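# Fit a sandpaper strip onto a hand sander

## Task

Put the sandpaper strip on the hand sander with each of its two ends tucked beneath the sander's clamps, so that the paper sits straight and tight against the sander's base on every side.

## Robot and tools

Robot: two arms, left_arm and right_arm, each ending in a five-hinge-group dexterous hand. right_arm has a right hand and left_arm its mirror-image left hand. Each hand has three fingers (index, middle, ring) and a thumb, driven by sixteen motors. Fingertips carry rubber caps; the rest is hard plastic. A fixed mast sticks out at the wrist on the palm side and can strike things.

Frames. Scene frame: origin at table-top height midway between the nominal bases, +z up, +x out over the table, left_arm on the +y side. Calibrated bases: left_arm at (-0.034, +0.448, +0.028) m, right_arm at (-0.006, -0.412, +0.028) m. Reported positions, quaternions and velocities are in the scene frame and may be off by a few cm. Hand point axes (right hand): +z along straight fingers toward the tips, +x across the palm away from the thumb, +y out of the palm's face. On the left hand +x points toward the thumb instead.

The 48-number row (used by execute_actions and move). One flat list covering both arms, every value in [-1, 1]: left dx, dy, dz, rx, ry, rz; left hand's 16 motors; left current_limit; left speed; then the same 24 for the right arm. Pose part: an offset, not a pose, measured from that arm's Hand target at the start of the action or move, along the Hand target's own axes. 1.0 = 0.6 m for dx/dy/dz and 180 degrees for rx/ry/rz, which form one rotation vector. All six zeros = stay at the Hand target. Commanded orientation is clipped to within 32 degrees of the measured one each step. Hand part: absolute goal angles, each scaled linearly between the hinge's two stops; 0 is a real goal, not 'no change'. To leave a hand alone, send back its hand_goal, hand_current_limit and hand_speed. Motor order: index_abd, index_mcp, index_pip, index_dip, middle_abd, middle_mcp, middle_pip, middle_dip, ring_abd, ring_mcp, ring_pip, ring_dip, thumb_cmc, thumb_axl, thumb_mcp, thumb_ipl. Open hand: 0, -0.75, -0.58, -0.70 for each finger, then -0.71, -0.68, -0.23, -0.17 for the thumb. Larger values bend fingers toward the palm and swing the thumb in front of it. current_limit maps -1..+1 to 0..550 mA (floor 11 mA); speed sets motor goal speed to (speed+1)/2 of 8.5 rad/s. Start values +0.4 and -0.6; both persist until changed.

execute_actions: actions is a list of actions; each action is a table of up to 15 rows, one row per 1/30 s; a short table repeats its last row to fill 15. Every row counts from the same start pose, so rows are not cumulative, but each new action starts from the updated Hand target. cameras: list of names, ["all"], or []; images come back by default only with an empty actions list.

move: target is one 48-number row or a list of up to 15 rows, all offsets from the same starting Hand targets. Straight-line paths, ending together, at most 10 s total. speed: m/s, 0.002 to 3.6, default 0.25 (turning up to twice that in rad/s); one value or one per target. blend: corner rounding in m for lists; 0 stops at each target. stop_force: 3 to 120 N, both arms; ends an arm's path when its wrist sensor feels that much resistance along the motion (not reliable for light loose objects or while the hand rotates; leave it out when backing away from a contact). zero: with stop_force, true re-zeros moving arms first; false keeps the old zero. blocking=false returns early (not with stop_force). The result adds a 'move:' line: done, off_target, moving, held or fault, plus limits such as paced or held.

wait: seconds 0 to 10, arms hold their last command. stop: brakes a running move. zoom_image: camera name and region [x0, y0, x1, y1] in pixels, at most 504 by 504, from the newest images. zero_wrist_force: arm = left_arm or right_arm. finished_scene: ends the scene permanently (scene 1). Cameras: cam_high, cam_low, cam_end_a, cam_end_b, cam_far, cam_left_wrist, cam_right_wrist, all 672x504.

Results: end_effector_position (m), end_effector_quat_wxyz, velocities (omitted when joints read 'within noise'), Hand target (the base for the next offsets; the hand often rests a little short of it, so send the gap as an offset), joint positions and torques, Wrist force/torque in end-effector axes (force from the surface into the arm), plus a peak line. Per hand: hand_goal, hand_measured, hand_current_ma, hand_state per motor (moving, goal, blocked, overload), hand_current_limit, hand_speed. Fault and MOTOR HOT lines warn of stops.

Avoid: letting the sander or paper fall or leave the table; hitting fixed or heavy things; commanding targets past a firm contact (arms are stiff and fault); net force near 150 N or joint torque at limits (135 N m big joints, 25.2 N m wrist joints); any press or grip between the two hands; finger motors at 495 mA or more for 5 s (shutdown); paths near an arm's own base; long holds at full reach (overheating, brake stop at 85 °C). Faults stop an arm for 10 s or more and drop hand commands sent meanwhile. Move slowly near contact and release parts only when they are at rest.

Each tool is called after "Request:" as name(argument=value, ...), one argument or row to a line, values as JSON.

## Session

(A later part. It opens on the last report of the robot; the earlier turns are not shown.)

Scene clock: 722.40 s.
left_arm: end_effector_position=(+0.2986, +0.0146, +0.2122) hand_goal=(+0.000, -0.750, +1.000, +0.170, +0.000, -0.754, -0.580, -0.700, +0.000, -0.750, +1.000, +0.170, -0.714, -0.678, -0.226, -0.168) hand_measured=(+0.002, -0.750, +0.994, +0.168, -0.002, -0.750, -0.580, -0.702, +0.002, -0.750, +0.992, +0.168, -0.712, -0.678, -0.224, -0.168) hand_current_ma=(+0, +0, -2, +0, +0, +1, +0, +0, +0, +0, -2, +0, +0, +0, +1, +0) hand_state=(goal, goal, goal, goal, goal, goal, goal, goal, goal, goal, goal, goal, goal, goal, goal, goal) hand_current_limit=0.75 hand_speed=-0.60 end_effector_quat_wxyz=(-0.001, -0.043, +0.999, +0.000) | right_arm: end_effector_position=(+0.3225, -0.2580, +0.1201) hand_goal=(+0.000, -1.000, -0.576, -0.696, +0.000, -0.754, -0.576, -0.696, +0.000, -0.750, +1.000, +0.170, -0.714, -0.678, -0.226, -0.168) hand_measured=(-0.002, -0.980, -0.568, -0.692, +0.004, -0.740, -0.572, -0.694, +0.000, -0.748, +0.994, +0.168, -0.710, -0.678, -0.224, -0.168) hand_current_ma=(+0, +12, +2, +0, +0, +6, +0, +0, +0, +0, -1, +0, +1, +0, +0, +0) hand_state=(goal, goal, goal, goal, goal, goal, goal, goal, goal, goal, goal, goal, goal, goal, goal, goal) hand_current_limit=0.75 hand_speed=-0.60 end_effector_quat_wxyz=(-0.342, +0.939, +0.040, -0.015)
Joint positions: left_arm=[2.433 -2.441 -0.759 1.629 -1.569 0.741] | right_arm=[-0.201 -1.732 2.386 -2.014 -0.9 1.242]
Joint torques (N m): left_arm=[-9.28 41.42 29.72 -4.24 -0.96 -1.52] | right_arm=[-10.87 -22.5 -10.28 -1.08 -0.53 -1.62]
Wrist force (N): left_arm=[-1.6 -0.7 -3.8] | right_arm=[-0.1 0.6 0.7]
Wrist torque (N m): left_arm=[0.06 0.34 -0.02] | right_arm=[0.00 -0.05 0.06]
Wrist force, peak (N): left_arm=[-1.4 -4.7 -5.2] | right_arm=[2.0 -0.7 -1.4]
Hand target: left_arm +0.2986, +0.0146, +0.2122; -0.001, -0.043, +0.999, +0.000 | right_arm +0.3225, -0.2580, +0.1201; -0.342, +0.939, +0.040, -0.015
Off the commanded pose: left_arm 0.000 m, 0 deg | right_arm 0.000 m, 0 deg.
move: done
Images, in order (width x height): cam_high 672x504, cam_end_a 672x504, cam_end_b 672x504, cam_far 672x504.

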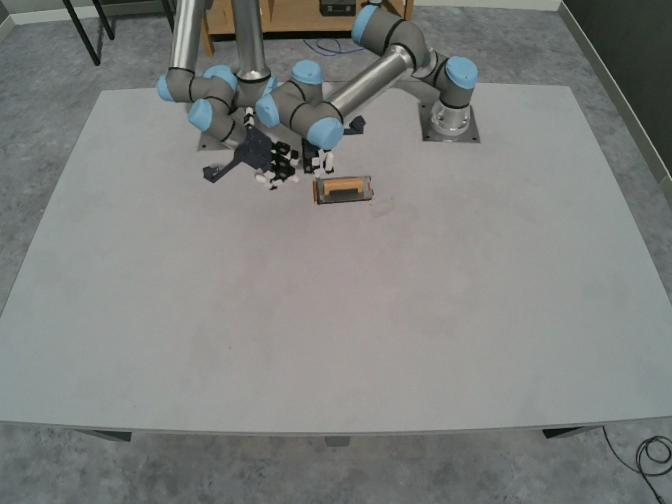

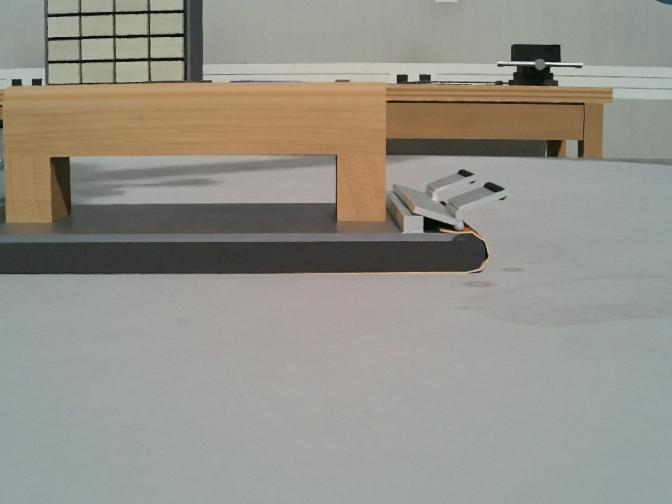

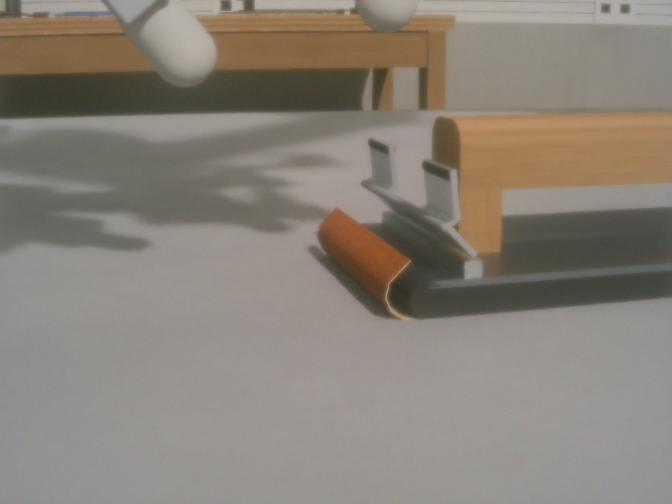

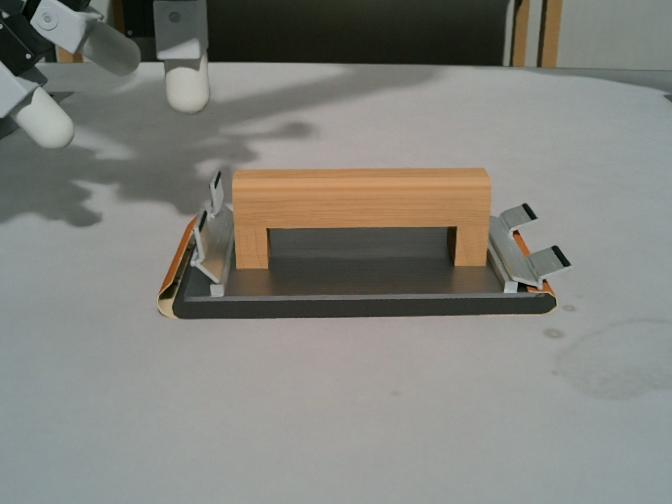

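Request:
move(
  target=[
    [0, 0, 0, 0, 0, 0, 0, -0.75, 1.0, 0.17, 0, -0.754, -0.58, -0.70, 0, -0.75, 1.0, 0.17, -0.714, -0.678, -0.226, -0.168, 0.75, -0.6, 0, 0.1065, 0.1269, 0, 0, 0, 0, -0.75, 1.0, 0.17, 0, -1.0, -0.58, -0.70, 0, -0.75, 1.0, 0.17, -0.714, -0.678, -0.226, -0.168, 0.4, -0.6],
    [0, 0, 0, 0, 0, 0, 0, -0.75, 1.0, 0.17, 0, -0.754, -0.58, -0.70, 0, -0.75, 1.0, 0.17, -0.714, -0.678, -0.226, -0.168, 0.75, -0.6, 0, 0.0912, 0.1397, 0, 0, 0, 0, -0.75, 1.0, 0.17, 0, -1.0, -0.58, -0.70, 0, -0.75, 1.0, 0.17, -0.714, -0.678, -0.226, -0.168, 0.4, -0.6],
  ],
  speed=[0.1, 0.04],
  stop_force=6,
  cameras=["cam_high", "cam_far", "cam_end_b"],
)

Request:
zoom_image(
  camera="cam_far",
  region=[60, 60, 280, 340],
)

Request:
zoom_image(
  camera="cam_high",
  region=[270, 130, 410, 230],
)

Scene clock: 740.90 s.
left_arm: end_effector_position=(+0.2986, +0.0146, +0.2122) hand_goal=(+0.000, -0.750, +1.000, +0.170, +0.000, -0.754, -0.580, -0.700, +0.000, -0.750, +1.000, +0.170, -0.714, -0.678, -0.226, -0.168) hand_measured=(+0.002, -0.750, +0.994, +0.168, -0.002, -0.750, -0.580, -0.702, +0.002, -0.750, +0.992, +0.168, -0.712, -0.678, -0.224, -0.168) hand_current_ma=(+0, +0, -2, +0, +0, +1, +0, +0, +0, +0, -2, +0, +0, +0, +1, +0) hand_state=(goal, goal, goal, goal, goal, goal, goal, goal, goal, goal, goal, goal, goal, goal, goal, goal) hand_current_limit=0.75 hand_speed=-0.60 end_effector_quat_wxyz=(-0.001, -0.043, +0.999, +0.000) | right_arm: end_effector_position=(+0.3214, -0.2461, +0.0207) hand_goal=(+0.000, -0.750, +1.000, +0.170, +0.000, -1.000, -0.580, -0.700, +0.000, -0.750, +1.000, +0.170, -0.714, -0.678, -0.226, -0.168) hand_measured=(-0.002, -0.746, +0.992, +0.166, +0.002, -0.978, -0.574, -0.696, +0.000, -0.748, +0.994, +0.168, -0.710, -0.678, -0.224, -0.168) hand_current_ma=(+0, +1, -2, +0, +0, +13, +1, +0, +0, +0, -1, +0, +1, +0, +0, +0) hand_state=(goal, goal, goal, goal, goal, blocked, goal, goal, goal, goal, goal, goal, goal, goal, goal, goal) hand_current_limit=0.40 hand_speed=-0.60 end_effector_quat_wxyz=(-0.342, +0.939, +0.040, -0.015)
Joint positions: left_arm=[2.433 -2.441 -0.759 1.629 -1.569 0.741] | right_arm=[-0.167 -1.445 2.508 -2.45 -0.893 1.284]
Joint torques (N m): left_arm=[-7.03 43.07 29.96 -4.1 -1.02 -1.29] | right_arm=[9.74 -5.8 -17.35 -4.18 2.5 1.81]
Wrist force (N): left_arm=[-1.7 -0.9 -4.1] | right_arm=[0.3 0.2 0.2]
Wrist torque (N m): left_arm=[0.06 0.34 -0.02] | right_arm=[0.00 -0.09 -0.06]
Wrist force, peak (N): left_arm=[-1.7 -0.7 -4.3] | right_arm=[-0.1 1.0 -0.1]
Hand target: left_arm +0.2986, +0.0146, +0.2122; -0.001, -0.043, +0.999, +0.000 | right_arm +0.3214, -0.2461, +0.0207; -0.342, +0.939, +0.040, -0.015
Off the commanded pose: left_arm 0.000 m, 0 deg | right_arm 0.000 m, 0 deg.
move: done
Images, in order (width x height): cam_high 672x504, cam_end_b 672x504, cam_far 672x504.

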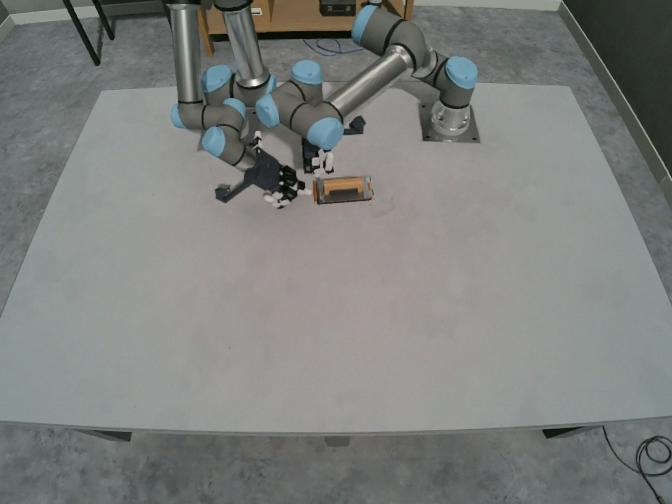

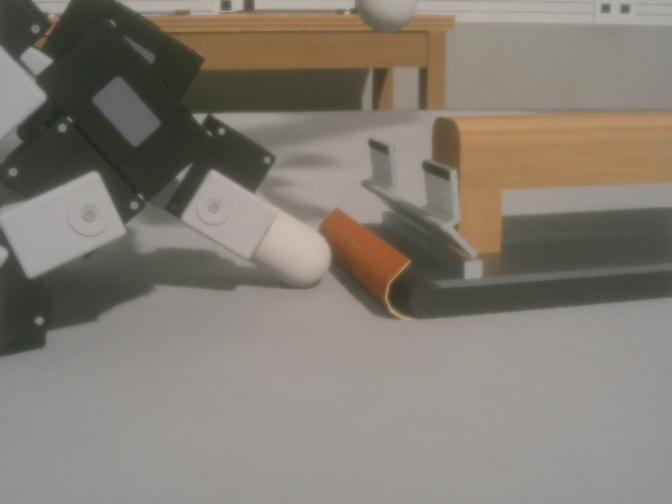

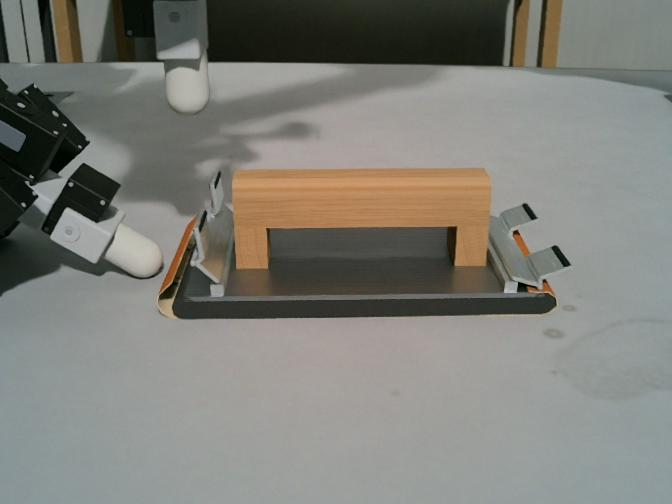

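Scaled by 1.800 from the camera's 672x504 image, which has a finer 960x720 frame.

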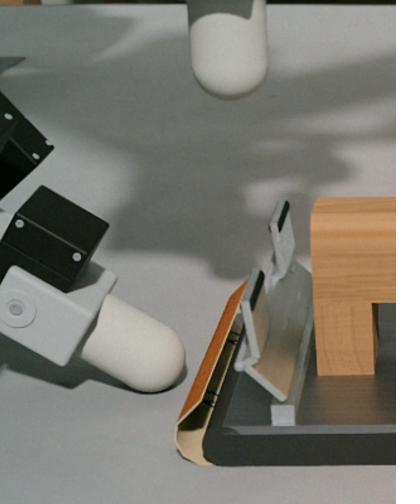

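Scaled by 3.600 from the camera's 672x504 image, which has a finer 960x720 frame.

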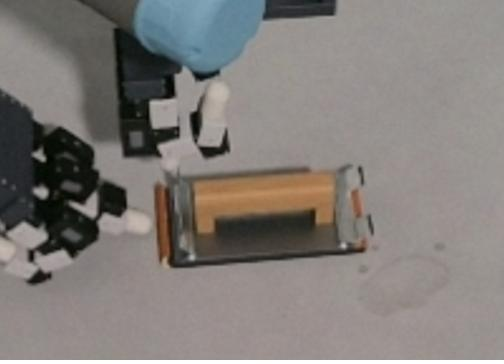

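Request:
move(
  target=[0, 0, 0, 0, 0, 0, 0, -0.75, 1.0, 0.17, 0, -0.754, -0.58, -0.70, 0, -0.75, 1.0, 0.17, -0.714, -0.678, -0.226, -0.168, 0.75, -0.6, 0, -0.0116, 0.00975, 0, 0, 0, 0, -0.75, 1.0, 0.17, 0, -1.0, -0.58, -0.70, 0, -0.75, 1.0, 0.17, -0.714, -0.678, -0.226, -0.168, 0.4, -0.6],
  speed=0.02,
  cameras=["cam_high", "cam_far", "cam_end_b"],
)

Request:
zoom_image(
  camera="cam_far",
  region=[120, 180, 280, 340],
)

Request:
zoom_image(
  camera="cam_end_b",
  region=[310, 120, 500, 340],
)

Scene clock: 751.13 s.
left_arm: end_effector_position=(+0.2986, +0.0146, +0.2122) hand_goal=(+0.000, -0.750, +1.000, +0.170, +0.000, -0.754, -0.580, -0.700, +0.000, -0.750, +1.000, +0.170, -0.714, -0.678, -0.226, -0.168) hand_measured=(+0.002, -0.750, +0.994, +0.168, -0.002, -0.750, -0.580, -0.702, +0.002, -0.750, +0.992, +0.168, -0.712, -0.678, -0.224, -0.168) hand_current_ma=(+0, +0, -2, +0, +0, +1, +0, +0, +0, +0, -2, +0, +0, +0, +1, +0) hand_state=(goal, goal, goal, goal, goal, goal, goal, goal, goal, goal, goal, goal, goal, goal, goal, goal) hand_current_limit=0.75 hand_speed=-0.60 end_effector_quat_wxyz=(-0.001, -0.043, +0.999, +0.000) | right_arm: end_effector_position=(+0.3206, -0.2371, +0.0207) hand_goal=(+0.000, -0.750, +1.000, +0.170, +0.000, -1.000, -0.580, -0.700, +0.000, -0.750, +1.000, +0.170, -0.714, -0.678, -0.226, -0.168) hand_measured=(-0.002, -0.746, +0.992, +0.166, +0.002, -0.982, -0.576, -0.698, +0.000, -0.748, +0.994, +0.168, -0.710, -0.678, -0.224, -0.168) hand_current_ma=(+0, +1, -2, +0, +0, +9, +1, +0, +0, +0, -1, +0, +1, +0, +0, +0) hand_state=(goal, goal, goal, goal, goal, goal, goal, goal, goal, goal, goal, goal, goal, goal, goal, goal) hand_current_limit=0.40 hand_speed=-0.60 end_effector_quat_wxyz=(-0.342, +0.939, +0.040, -0.015)
Joint positions: left_arm=[2.433 -2.441 -0.759 1.629 -1.569 0.741] | right_arm=[-0.141 -1.436 2.507 -2.479 -0.889 1.317]
Joint torques (N m): left_arm=[-7.49 42.19 30.1 -4.14 -0.81 -1.28] | right_arm=[9.82 -5.87 -18.37 -4.2 2.55 2.01]
Wrist force (N): left_arm=[-1.9 -0.9 -4.1] | right_arm=[0.0 0.1 -0.3]
Wrist torque (N m): left_arm=[0.07 0.37 -0.04] | right_arm=[0.04 -0.05 -0.10]
Wrist force, peak (N): left_arm=[-1.9 -0.9 -4.2] | right_arm=[0.4 0.4 0.5]
Hand target: left_arm +0.2986, +0.0146, +0.2122; -0.001, -0.043, +0.999, +0.000 | right_arm +0.3206, -0.2371, +0.0207; -0.342, +0.939, +0.040, -0.015
Off the commanded pose: left_arm 0.000 m, 0 deg | right_arm 0.000 m, 0 deg.
move: done
Images, in order (width x height): cam_high 672x504, cam_end_b 672x504, cam_far 672x504.

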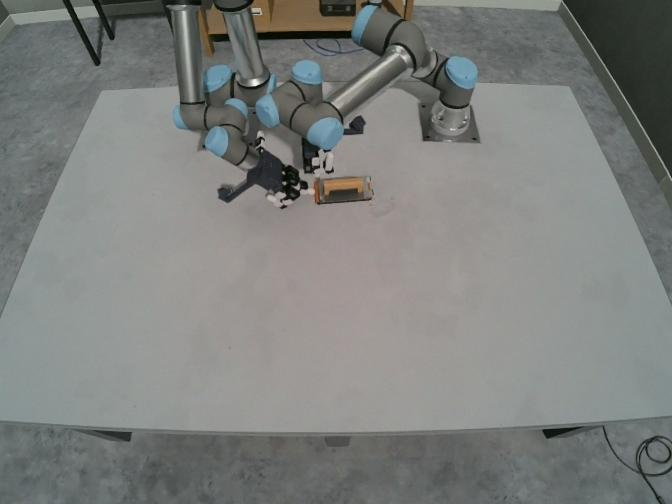

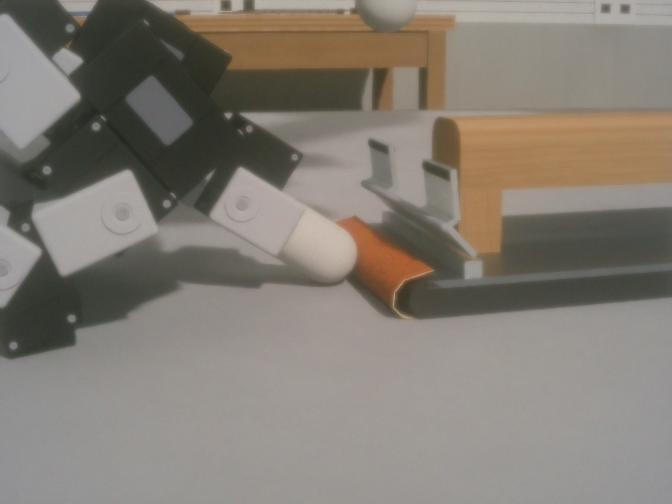

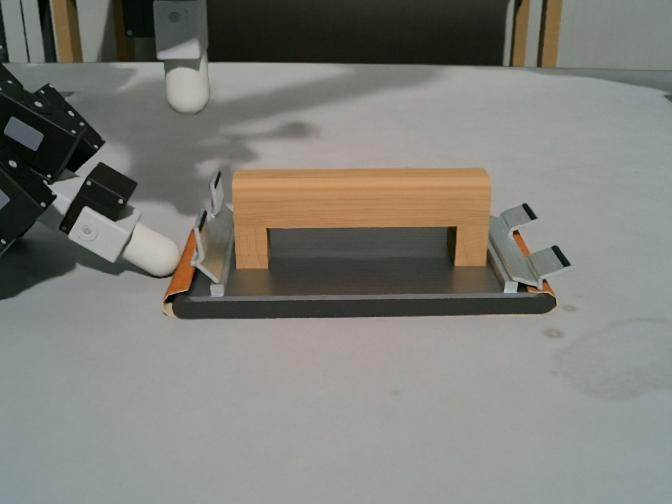

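Scaled by 3.150 from the camera's 672x504 image, which has a finer 960x720 frame.

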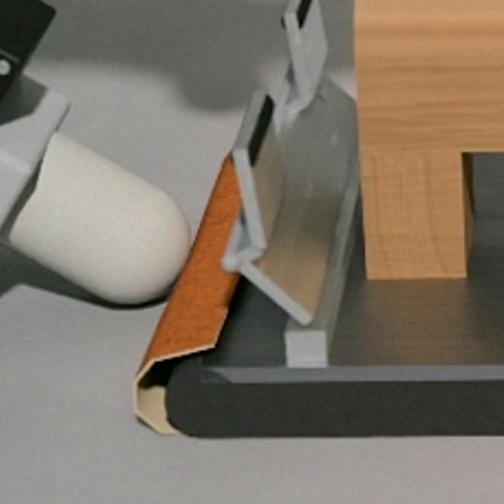

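Scaled by 2.291 from the camera's 672x504 image, which has a finer 960x720 frame.

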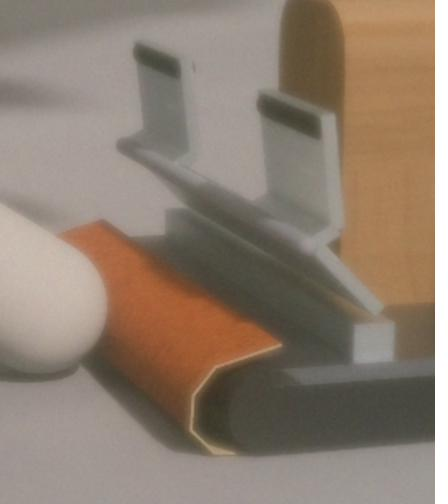

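Request:
move(
  target=[0, 0, 0, 0, 0, 0, 0, -0.75, 1.0, 0.17, 0, -0.754, -0.58, -0.70, 0, -0.75, 1.0, 0.17, -0.714, -0.678, -0.226, -0.168, 0.75, -0.6, 0, -0.0057, 0.0048, 0, 0, 0, 0, -0.75, 1.0, 0.17, 0, -1.0, -0.58, -0.70, 0, -0.75, 1.0, 0.17, -0.714, -0.678, -0.226, -0.168, 0.4, -0.6],
  speed=0.015,
  cameras=["cam_far", "cam_end_b"],
)

Request:
zoom_image(
  camera="cam_far",
  region=[120, 180, 280, 340],
)

Request:
zoom_image(
  camera="cam_end_b",
  region=[310, 120, 500, 340],
)

Scene clock: 755.07 s.
left_arm: end_effector_position=(+0.2986, +0.0146, +0.2122) hand_goal=(+0.000, -0.750, +1.000, +0.170, +0.000, -0.754, -0.580, -0.700, +0.000, -0.750, +1.000, +0.170, -0.714, -0.678, -0.226, -0.168) hand_measured=(+0.002, -0.750, +0.994, +0.168, -0.002, -0.750, -0.580, -0.702, +0.002, -0.750, +0.992, +0.168, -0.712, -0.678, -0.224, -0.168) hand_current_ma=(+0, +0, -2, +0, +0, +1, +0, +0, +0, +0, -2, +0, +0, +0, +1, +0) hand_state=(goal, goal, goal, goal, goal, goal, goal, goal, goal, goal, goal, goal, goal, goal, goal, goal) hand_current_limit=0.75 hand_speed=-0.60 end_effector_quat_wxyz=(-0.001, -0.043, +0.999, +0.000) | right_arm: end_effector_position=(+0.3202, -0.2327, +0.0207) hand_goal=(+0.000, -0.750, +1.000, +0.170, +0.000, -1.000, -0.580, -0.700, +0.000, -0.750, +1.000, +0.170, -0.714, -0.678, -0.226, -0.168) hand_measured=(-0.002, -0.746, +0.992, +0.166, +0.002, -0.988, -0.578, -0.698, +0.000, -0.748, +0.994, +0.168, -0.710, -0.678, -0.224, -0.168) hand_current_ma=(+0, +1, -2, +0, +0, +5, +0, +0, +0, +0, -1, +0, +1, +0, +0, +0) hand_state=(goal, goal, goal, goal, goal, goal, goal, goal, goal, goal, goal, goal, goal, goal, goal, goal) hand_current_limit=0.40 hand_speed=-0.60 end_effector_quat_wxyz=(-0.342, +0.939, +0.040, -0.015) end_effector_velocity=(-0.001, +0.001, +0.000) end_effector_angular_velocity=(+0.001, +0.002, +0.000)
Joint positions: left_arm=[2.433 -2.441 -0.759 1.629 -1.569 0.741] | right_arm=[-0.128 -1.431 2.506 -2.493 -0.887 1.333]
Joint velocities: left_arm=[within noise] | right_arm=[0.003 0.002 0 -0.003 0.001 0.005]
Joint torques (N m): left_arm=[-8.4 43.26 28.89 -4.03 -1.05 -1.35] | right_arm=[12.17 -5.95 -17.1 -3.64 3.35 2.34]
Wrist force (N): left_arm=[-1.6 -0.7 -3.8] | right_arm=[0.2 2.4 -4.5]
Wrist torque (N m): left_arm=[0.06 0.33 -0.02] | right_arm=[0.44 0.02 -0.01]
Wrist force, peak (N): left_arm=[-1.9 -0.9 -4.4] | right_arm=[0.2 1.9 -5.4]
Hand target: left_arm +0.2986, +0.0146, +0.2122; -0.001, -0.043, +0.999, +0.000 | right_arm +0.3202, -0.2326, +0.0207; -0.342, +0.939, +0.040, -0.015
Off the commanded pose: left_arm 0.000 m, 0 deg | right_arm 0.000 m, 0 deg.
move: done
Images, in order (width x height): cam_end_b 672x504, cam_far 672x504.

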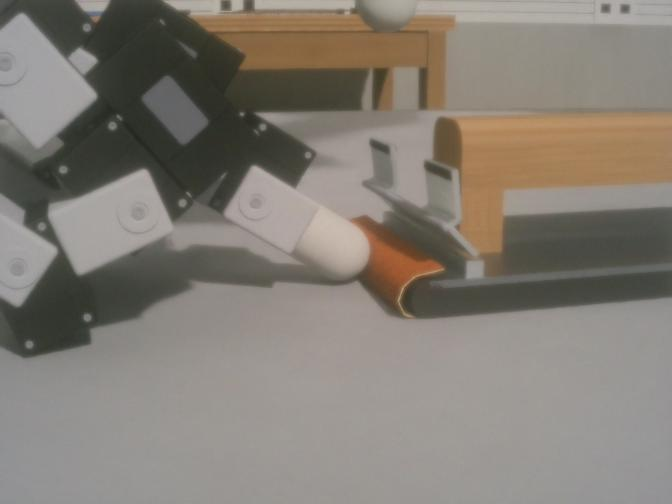

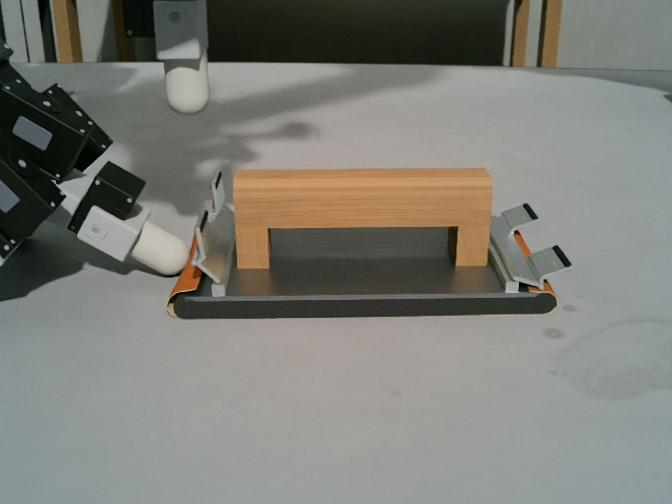

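Scaled by 3.150 from the camera's 672x504 image, which has a finer 960x720 frame.

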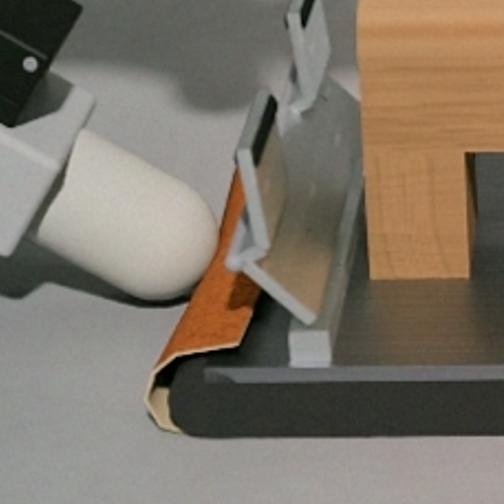

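Scaled by 2.291 from the camera's 672x504 image, which has a finer 960x720 frame.

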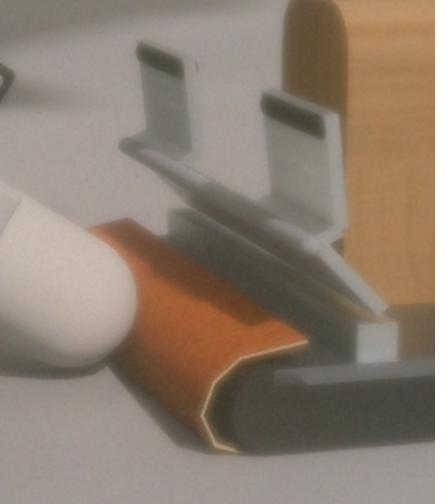

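Request:
wait(
  seconds=0.1,
  cameras=["cam_end_a", "cam_far", "cam_high"],
)

Request:
zoom_image(
  camera="cam_end_a",
  region=[390, 160, 520, 290],
)

Request:
zoom_image(
  camera="cam_high",
  region=[300, 150, 390, 220],
)

Scene clock: 780.40 s.
left_arm: end_effector_position=(+0.2986, +0.0146, +0.2122) hand_goal=(+0.000, -0.750, +1.000, +0.170, +0.000, -0.754, -0.580, -0.700, +0.000, -0.750, +1.000, +0.170, -0.714, -0.678, -0.226, -0.168) hand_measured=(+0.002, -0.750, +0.994, +0.168, -0.002, -0.750, -0.580, -0.702, +0.002, -0.750, +0.992, +0.168, -0.712, -0.678, -0.224, -0.168) hand_current_ma=(+0, +0, -2, +0, +0, +1, +0, +0, +0, +0, -2, +0, +0, +0, +1, +0) hand_state=(goal, goal, goal, goal, goal, goal, goal, goal, goal, goal, goal, goal, goal, goal, goal, goal) hand_current_limit=0.75 hand_speed=-0.60 end_effector_quat_wxyz=(-0.001, -0.043, +0.999, +0.000) | right_arm: end_effector_position=(+0.3202, -0.2326, +0.0207) hand_goal=(+0.000, -0.750, +1.000, +0.170, +0.000, -1.000, -0.580, -0.700, +0.000, -0.750, +1.000, +0.170, -0.714, -0.678, -0.226, -0.168) hand_measured=(-0.002, -0.746, +0.992, +0.166, +0.002, -0.988, -0.578, -0.698, +0.000, -0.748, +0.994, +0.168, -0.710, -0.678, -0.224, -0.168) hand_current_ma=(+0, +1, -2, +0, +0, +5, +0, +0, +0, +0, -1, +0, +1, +0, +0, +0) hand_state=(goal, goal, goal, goal, goal, goal, goal, goal, goal, goal, goal, goal, goal, goal, goal, goal) hand_current_limit=0.40 hand_speed=-0.60 end_effector_quat_wxyz=(-0.342, +0.939, +0.040, -0.015)
Joint positions: left_arm=[2.433 -2.441 -0.759 1.629 -1.569 0.741] | right_arm=[-0.128 -1.431 2.506 -2.493 -0.887 1.333]
Joint torques (N m): left_arm=[-8.55 41.9 30.18 -3.79 -1.02 -1.42] | right_arm=[13.16 -7.18 -17.22 -3.59 3.24 1.71]
Wrist force (N): left_arm=[-1.5 -0.8 -3.9] | right_arm=[0.2 2.6 -4.7]
Wrist torque (N m): left_arm=[0.06 0.32 0.00] | right_arm=[0.46 0.02 -0.01]
Wrist force, peak (N): left_arm=[-1.6 -0.9 -4.3] | right_arm=[0.2 2.2 -5.9]
Hand target: left_arm +0.2986, +0.0146, +0.2122; -0.001, -0.043, +0.999, +0.000 | right_arm +0.3202, -0.2326, +0.0207; -0.342, +0.939, +0.040, -0.015
Off the commanded pose: left_arm 0.000 m, 0 deg | right_arm 0.000 m, 0 deg.
wait: 0.10 s; at rest from the start
Images, in order (width x height): cam_high 672x504, cam_end_a 672x504, cam_far 672x504.

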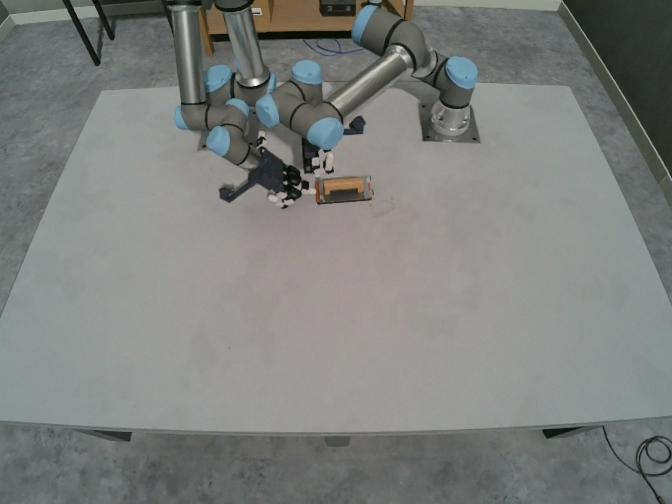

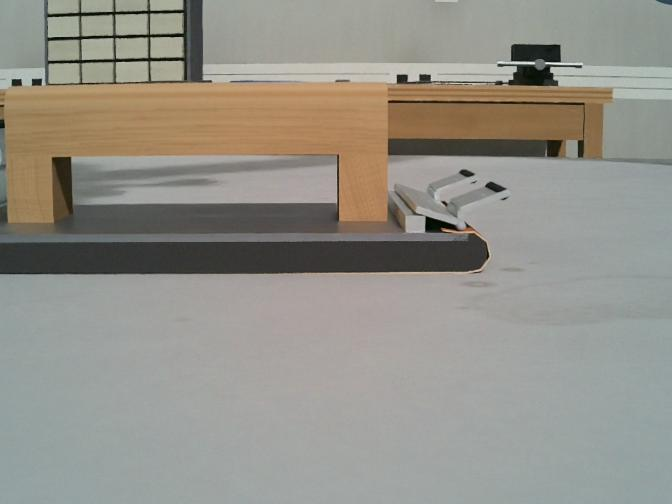

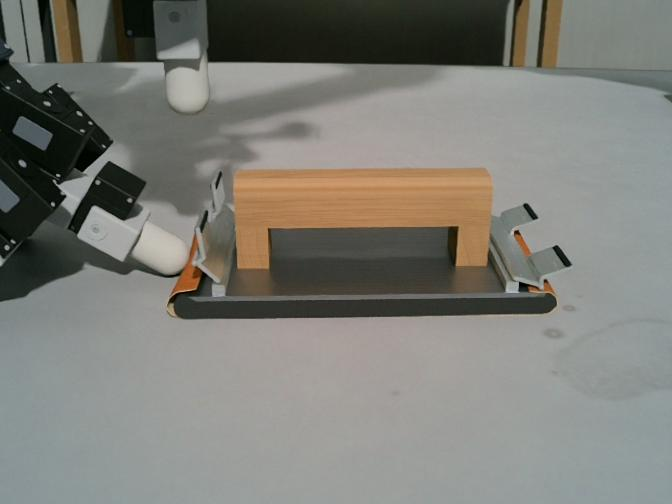

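Scaled by 3.877 from the camera's 672x504 image, which has a finer 960x720 frame.

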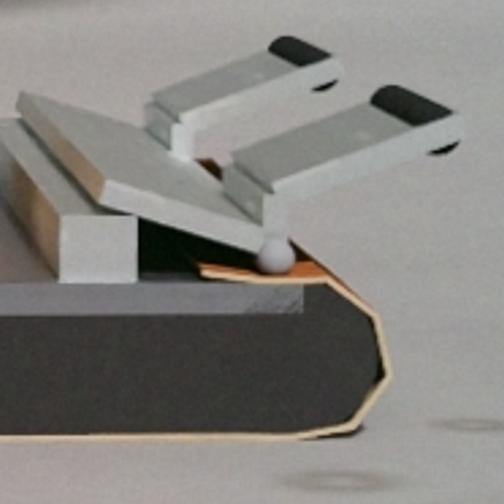

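Scaled by 5.600 from the camera's 672x504 image, which has a finer 960x720 frame.

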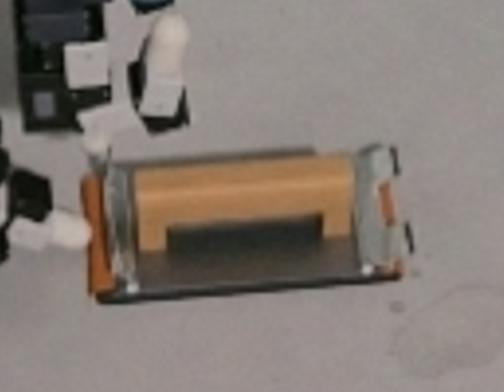

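Request:
move(
  target=[0, 0, 0, 0, 0, 0, 0, -0.75, 1.0, 0.17, 0, -0.754, -0.58, -0.70, 0, -0.75, 1.0, 0.17, -0.714, -0.678, -0.226, -0.168, 0.75, -0.6, 0.0317, -0.0367, -0.1215, 0, 0, 0, 0, -0.75, 1.0, 0.17, 0, -1.0, -0.58, -0.70, 0, -0.75, 1.0, 0.17, -0.714, -0.678, -0.226, -0.168, 0.4, -0.6],
  speed=0.15,
)

Request:
move(
  target=[
    [0, 0, 0, 0, 0, 0, 0, -0.75, 1.0, 0.17, 0, -0.754, -0.58, -0.70, 0, -0.75, 1.0, 0.17, -0.714, -0.678, -0.226, -0.168, 0.75, -0.6, 0, 0, 0, 0, 0, 0, 0, -1.0, -0.58, -0.70, 0, -1.0, -0.58, -0.70, 0, -0.75, 1.0, 0.17, -0.714, -0.678, -0.226, -0.168, 0.4, -0.6],
    [0, 0, 0, 0, 0, 0, 0, -0.75, 1.0, 0.17, 0, -0.754, -0.58, -0.70, 0, -0.75, 1.0, 0.17, -0.714, -0.678, -0.226, -0.168, 0.75, -0.6, 0, 0.0657, 0.1042, 0, 0, 0, 0, -1.0, -0.58, -0.70, 0, -1.0, -0.58, -0.70, 0, -0.75, 1.0, 0.17, -0.714, -0.678, -0.226, -0.168, 0.4, -0.6],
  ],
  speed=[0.1, 0.08],
  cameras=["cam_far", "cam_end_b", "cam_high"],
)

Request:
zoom_image(
  camera="cam_far",
  region=[60, 140, 260, 340],
)

Request:
zoom_image(
  camera="cam_high",
  region=[270, 150, 390, 220],
)

Scene clock: 815.63 s.
left_arm: end_effector_position=(+0.2986, +0.0146, +0.2122) hand_goal=(+0.000, -0.750, +1.000, +0.170, +0.000, -0.754, -0.580, -0.700, +0.000, -0.750, +1.000, +0.170, -0.714, -0.678, -0.226, -0.168) hand_measured=(+0.002, -0.750, +0.994, +0.168, -0.002, -0.750, -0.580, -0.702, +0.002, -0.750, +0.992, +0.168, -0.712, -0.678, -0.224, -0.168) hand_current_ma=(+0, +0, -2, +0, +0, +1, +0, +0, +0, +0, -2, +0, +0, +0, +1, +0) hand_state=(goal, goal, goal, goal, goal, goal, goal, goal, goal, goal, goal, goal, goal, goal, goal, goal) hand_current_limit=0.75 hand_speed=-0.60 end_effector_quat_wxyz=(-0.001, -0.043, +0.999, +0.000) | right_arm: end_effector_position=(+0.3418, -0.2608, +0.0906) hand_goal=(+0.000, -0.750, +1.000, +0.170, +0.000, -1.000, -0.580, -0.700, +0.000, -0.750, +1.000, +0.170, -0.714, -0.678, -0.226, -0.168) hand_measured=(-0.002, -0.746, +0.992, +0.166, -0.002, -0.986, -0.578, -0.698, +0.000, -0.748, +0.994, +0.168, -0.710, -0.678, -0.224, -0.168) hand_current_ma=(+0, +1, -2, +0, +0, +6, +0, +0, +0, +0, -1, +0, +1, +0, +0, +0) hand_state=(goal, goal, goal, goal, goal, goal, goal, goal, goal, goal, goal, goal, goal, goal, goal, goal) hand_current_limit=0.40 hand_speed=-0.60 end_effector_quat_wxyz=(-0.342, +0.939, +0.040, -0.015)
Joint positions: left_arm=[2.433 -2.441 -0.759 1.629 -1.569 0.741] | right_arm=[-0.199 -1.615 2.386 -2.132 -0.9 1.243]
Joint torques (N m): left_arm=[-8.69 40.99 30.35 -3.88 -0.93 -1.5] | right_arm=[-9.3 -23.87 -23.88 -1.16 -0.4 -1.77]
Wrist force (N): left_arm=[-1.9 -0.6 -3.7] | right_arm=[0.2 0.4 0.4]
Wrist torque (N m): left_arm=[0.08 0.38 -0.05] | right_arm=[0.00 -0.07 0.09]
Wrist force, peak (N): left_arm=[-1.9 -0.9 -4.2] | right_arm=[0.2 2.2 -6.0]
Hand target: left_arm +0.2986, +0.0146, +0.2122; -0.001, -0.043, +0.999, +0.000 | right_arm +0.3418, -0.2609, +0.0906; -0.342, +0.939, +0.040, -0.015
Off the commanded pose: left_arm 0.000 m, 0 deg | right_arm 0.000 m, 0 deg.
move: done

Scene clock: 818.60 s.
left_arm: end_effector_position=(+0.2986, +0.0146, +0.2122) hand_goal=(+0.000, -0.750, +1.000, +0.170, +0.000, -0.754, -0.580, -0.700, +0.000, -0.750, +1.000, +0.170, -0.714, -0.678, -0.226, -0.168) hand_measured=(+0.002, -0.750, +0.994, +0.168, -0.002, -0.750, -0.580, -0.702, +0.002, -0.750, +0.992, +0.168, -0.712, -0.678, -0.224, -0.168) hand_current_ma=(+0, +0, -2, +0, +0, +1, +0, +0, +0, +0, -2, +0, +0, +0, +1, +0) hand_state=(goal, goal, goal, goal, goal, goal, goal, goal, goal, goal, goal, goal, goal, goal, goal, goal) hand_current_limit=0.75 hand_speed=-0.60 end_effector_quat_wxyz=(-0.001, -0.043, +0.999, +0.000) | right_arm: end_effector_position=(+0.3409, -0.2509, +0.0175) hand_goal=(+0.000, -1.000, -0.580, -0.700, +0.000, -1.000, -0.580, -0.700, +0.000, -0.750, +1.000, +0.170, -0.714, -0.678, -0.226, -0.168) hand_measured=(-0.002, -0.994, -0.580, -0.698, -0.002, -0.994, -0.580, -0.698, -0.010, -0.748, +1.002, +0.168, -0.710, -0.678, -0.224, -0.168) hand_current_ma=(+0, +2, +0, +0, +0, +1, +0, +0, -3, +0, +0, +0, +1, +0, +0, +0) hand_state=(goal, goal, goal, goal, goal, goal, goal, goal, goal, goal, goal, goal, goal, goal, goal, goal) hand_current_limit=0.40 hand_speed=-0.60 end_effector_quat_wxyz=(-0.342, +0.939, +0.040, -0.015)
Joint positions: left_arm=[2.433 -2.441 -0.759 1.629 -1.569 0.741] | right_arm=[-0.173 -1.4 2.462 -2.445 -0.894 1.277]
Joint torques (N m): left_arm=[-7.99 41.19 28.69 -3.91 -1.01 -1.38] | right_arm=[9.93 1.58 2.3 -1.33 -3.18 2.71]
Wrist force (N): left_arm=[-1.8 -0.7 -4.2] | right_arm=[-5.8 -22.4 -25.4]
Wrist torque (N m): left_arm=[0.10 0.36 -0.04] | right_arm=[1.40 1.36 -1.72]
Wrist force, peak (N): left_arm=[-1.9 -0.8 -4.2] | right_arm=[-5.8 -22.4 -25.4]
Hand target: left_arm +0.2986, +0.0146, +0.2122; -0.001, -0.043, +0.999, +0.000 | right_arm +0.3409, -0.2509, +0.0174; -0.342, +0.939, +0.040, -0.015
Off the commanded pose: left_arm 0.000 m, 0 deg | right_arm 0.000 m, 0 deg.
move: done
Images, in order (width x height): cam_high 672x504, cam_end_b 672x504, cam_far 672x504.

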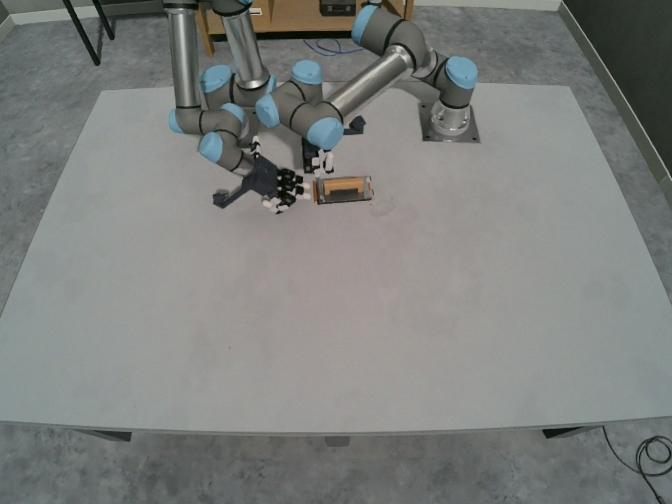

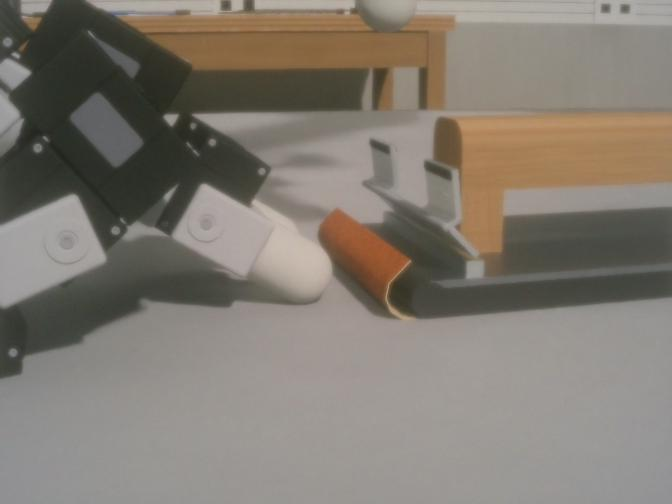

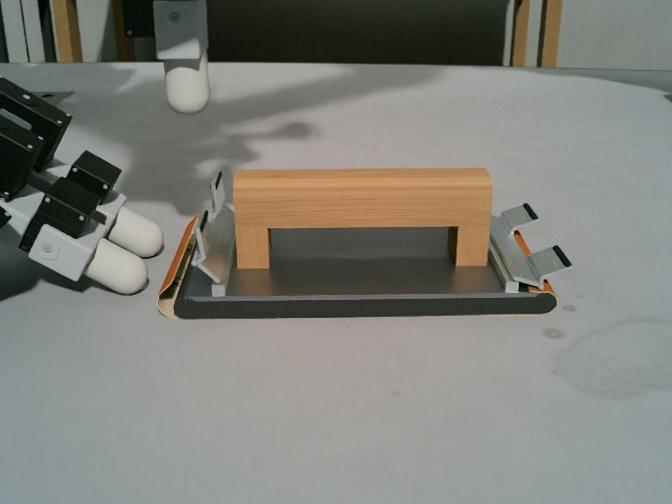

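Scaled by 2.520 from the camera's 672x504 image, which has a finer 960x720 frame.

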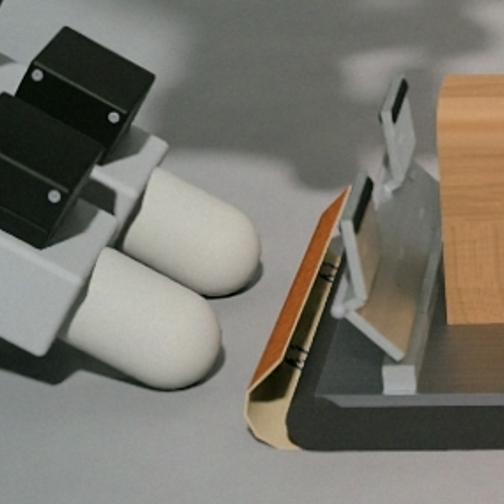

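Scaled by 4.200 from the camera's 672x504 image, which has a finer 960x720 frame.

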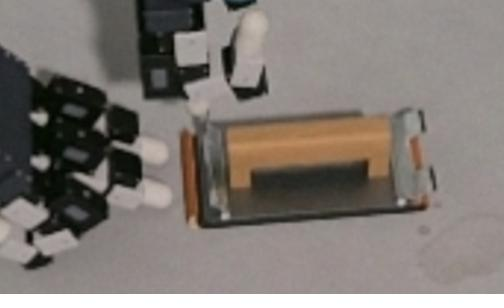

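Request:
move(
  target=[0,0,0,0,0,0, 0,-0.75,1.0,0.17, 0,-0.754,-0.58,-0.70, 0,-0.75,1.0,0.17, -0.714,-0.678,-0.226,-0.168, 0.75,-0.6, 0,-0.00375,-0.00447,0,0,0, 0,-1.0,-0.58,-0.70, 0,-1.0,-0.58,-0.70, 0,-0.75,1.0,0.17, -0.714,-0.678,-0.226,-0.168, 0.4,-0.6],
  speed=0.03,
  cameras=["cam_far","cam_end_b","cam_end_a"],
)

Request:
zoom_image(
  camera="cam_far",
  region=[120, 180, 280, 340],
)

Request:
zoom_image(
  camera="cam_end_b",
  region=[310, 120, 500, 340],
)

Scene clock: 844.73 s.
left_arm: end_effector_position=(+0.2986, +0.0146, +0.2122) hand_goal=(+0.000, -0.750, +1.000, +0.170, +0.000, -0.754, -0.580, -0.700, +0.000, -0.750, +1.000, +0.170, -0.714, -0.678, -0.226, -0.168) hand_measured=(+0.002, -0.750, +0.994, +0.168, -0.002, -0.750, -0.580, -0.702, +0.002, -0.750, +0.992, +0.168, -0.712, -0.678, -0.224, -0.168) hand_current_ma=(+0, +0, -2, +0, +0, +1, +0, +0, +0, +0, -2, +0, +0, +0, +1, +0) hand_state=(goal, goal, goal, goal, goal, goal, goal, goal, goal, goal, goal, goal, goal, goal, goal, goal) hand_current_limit=0.75 hand_speed=-0.60 end_effector_quat_wxyz=(-0.001, -0.043, +0.999, +0.000) | right_arm: end_effector_position=(+0.3409, -0.2509, +0.0208) hand_goal=(+0.000, -1.000, -0.580, -0.700, +0.000, -1.000, -0.580, -0.700, +0.000, -0.750, +1.000, +0.170, -0.714, -0.678, -0.226, -0.168) hand_measured=(-0.002, -0.992, -0.580, -0.698, -0.002, -0.992, -0.580, -0.698, -0.002, -0.748, +1.000, +0.168, -0.710, -0.678, -0.224, -0.168) hand_current_ma=(+0, +2, +0, +0, +0, +2, +0, +0, +0, +0, +0, +0, +1, +0, +0, +0) hand_state=(goal, goal, goal, goal, goal, goal, goal, goal, goal, goal, goal, goal, goal, goal, goal, goal) hand_current_limit=0.40 hand_speed=-0.60 end_effector_quat_wxyz=(-0.342, +0.939, +0.040, -0.015)
Joint positions: left_arm=[2.433 -2.441 -0.759 1.629 -1.569 0.741] | right_arm=[-0.173 -1.41 2.46 -2.432 -0.894 1.277]
Joint torques (N m): left_arm=[-8.09 41.98 28.8 -4.12 -0.85 -1.34] | right_arm=[8.95 -30.81 -18.73 -1.46 2.54 0.01]
Wrist force (N): left_arm=[-1.7 -0.6 -3.9] | right_arm=[0.2 0.1 0.0]
Wrist torque (N m): left_arm=[0.07 0.36 -0.04] | right_arm=[-0.03 -0.06 -0.06]
Wrist force, peak (N): left_arm=[-1.8 -1.0 -4.3] | right_arm=[-5.5 -25.1 -28.9]
Hand target: left_arm +0.2986, +0.0146, +0.2122; -0.001, -0.043, +0.999, +0.000 | right_arm +0.3409, -0.2509, +0.0209; -0.342, +0.939, +0.040, -0.015
Off the commanded pose: left_arm 0.000 m, 0 deg | right_arm 0.000 m, 0 deg.
move: done
Images, in order (width x height): cam_end_a 672x504, cam_end_b 672x504, cam_far 672x504.

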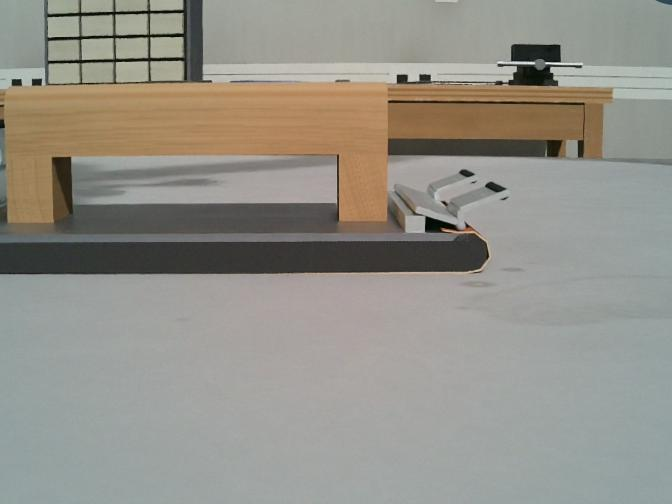

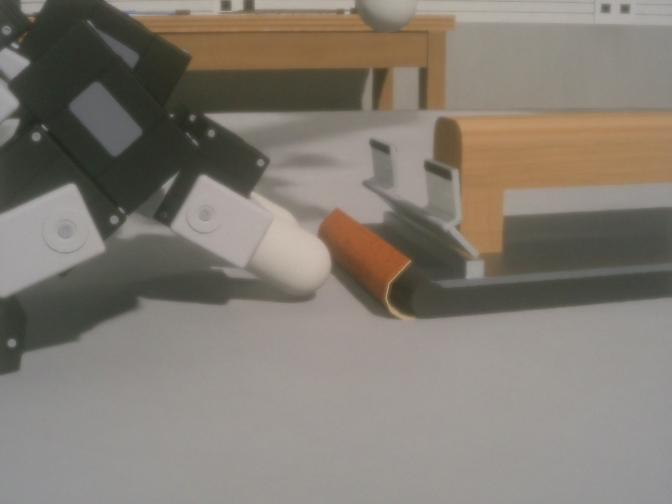

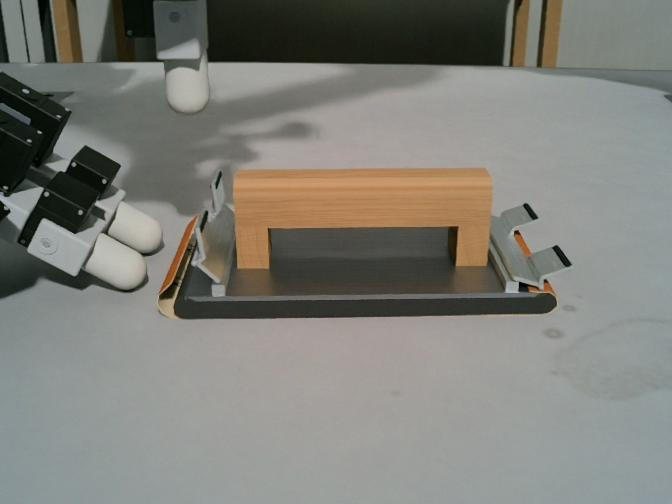

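Scaled by 3.150 from the camera's 672x504 image, which has a finer 960x720 frame.

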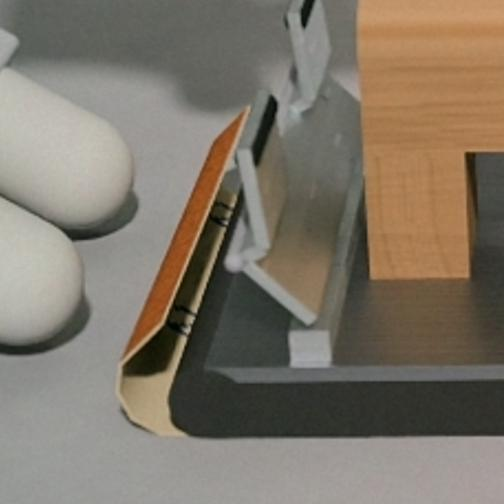

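Scaled by 2.291 from the camera's 672x504 image, which has a finer 960x720 frame.

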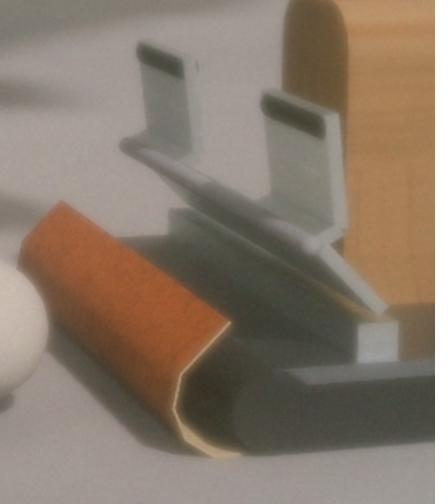

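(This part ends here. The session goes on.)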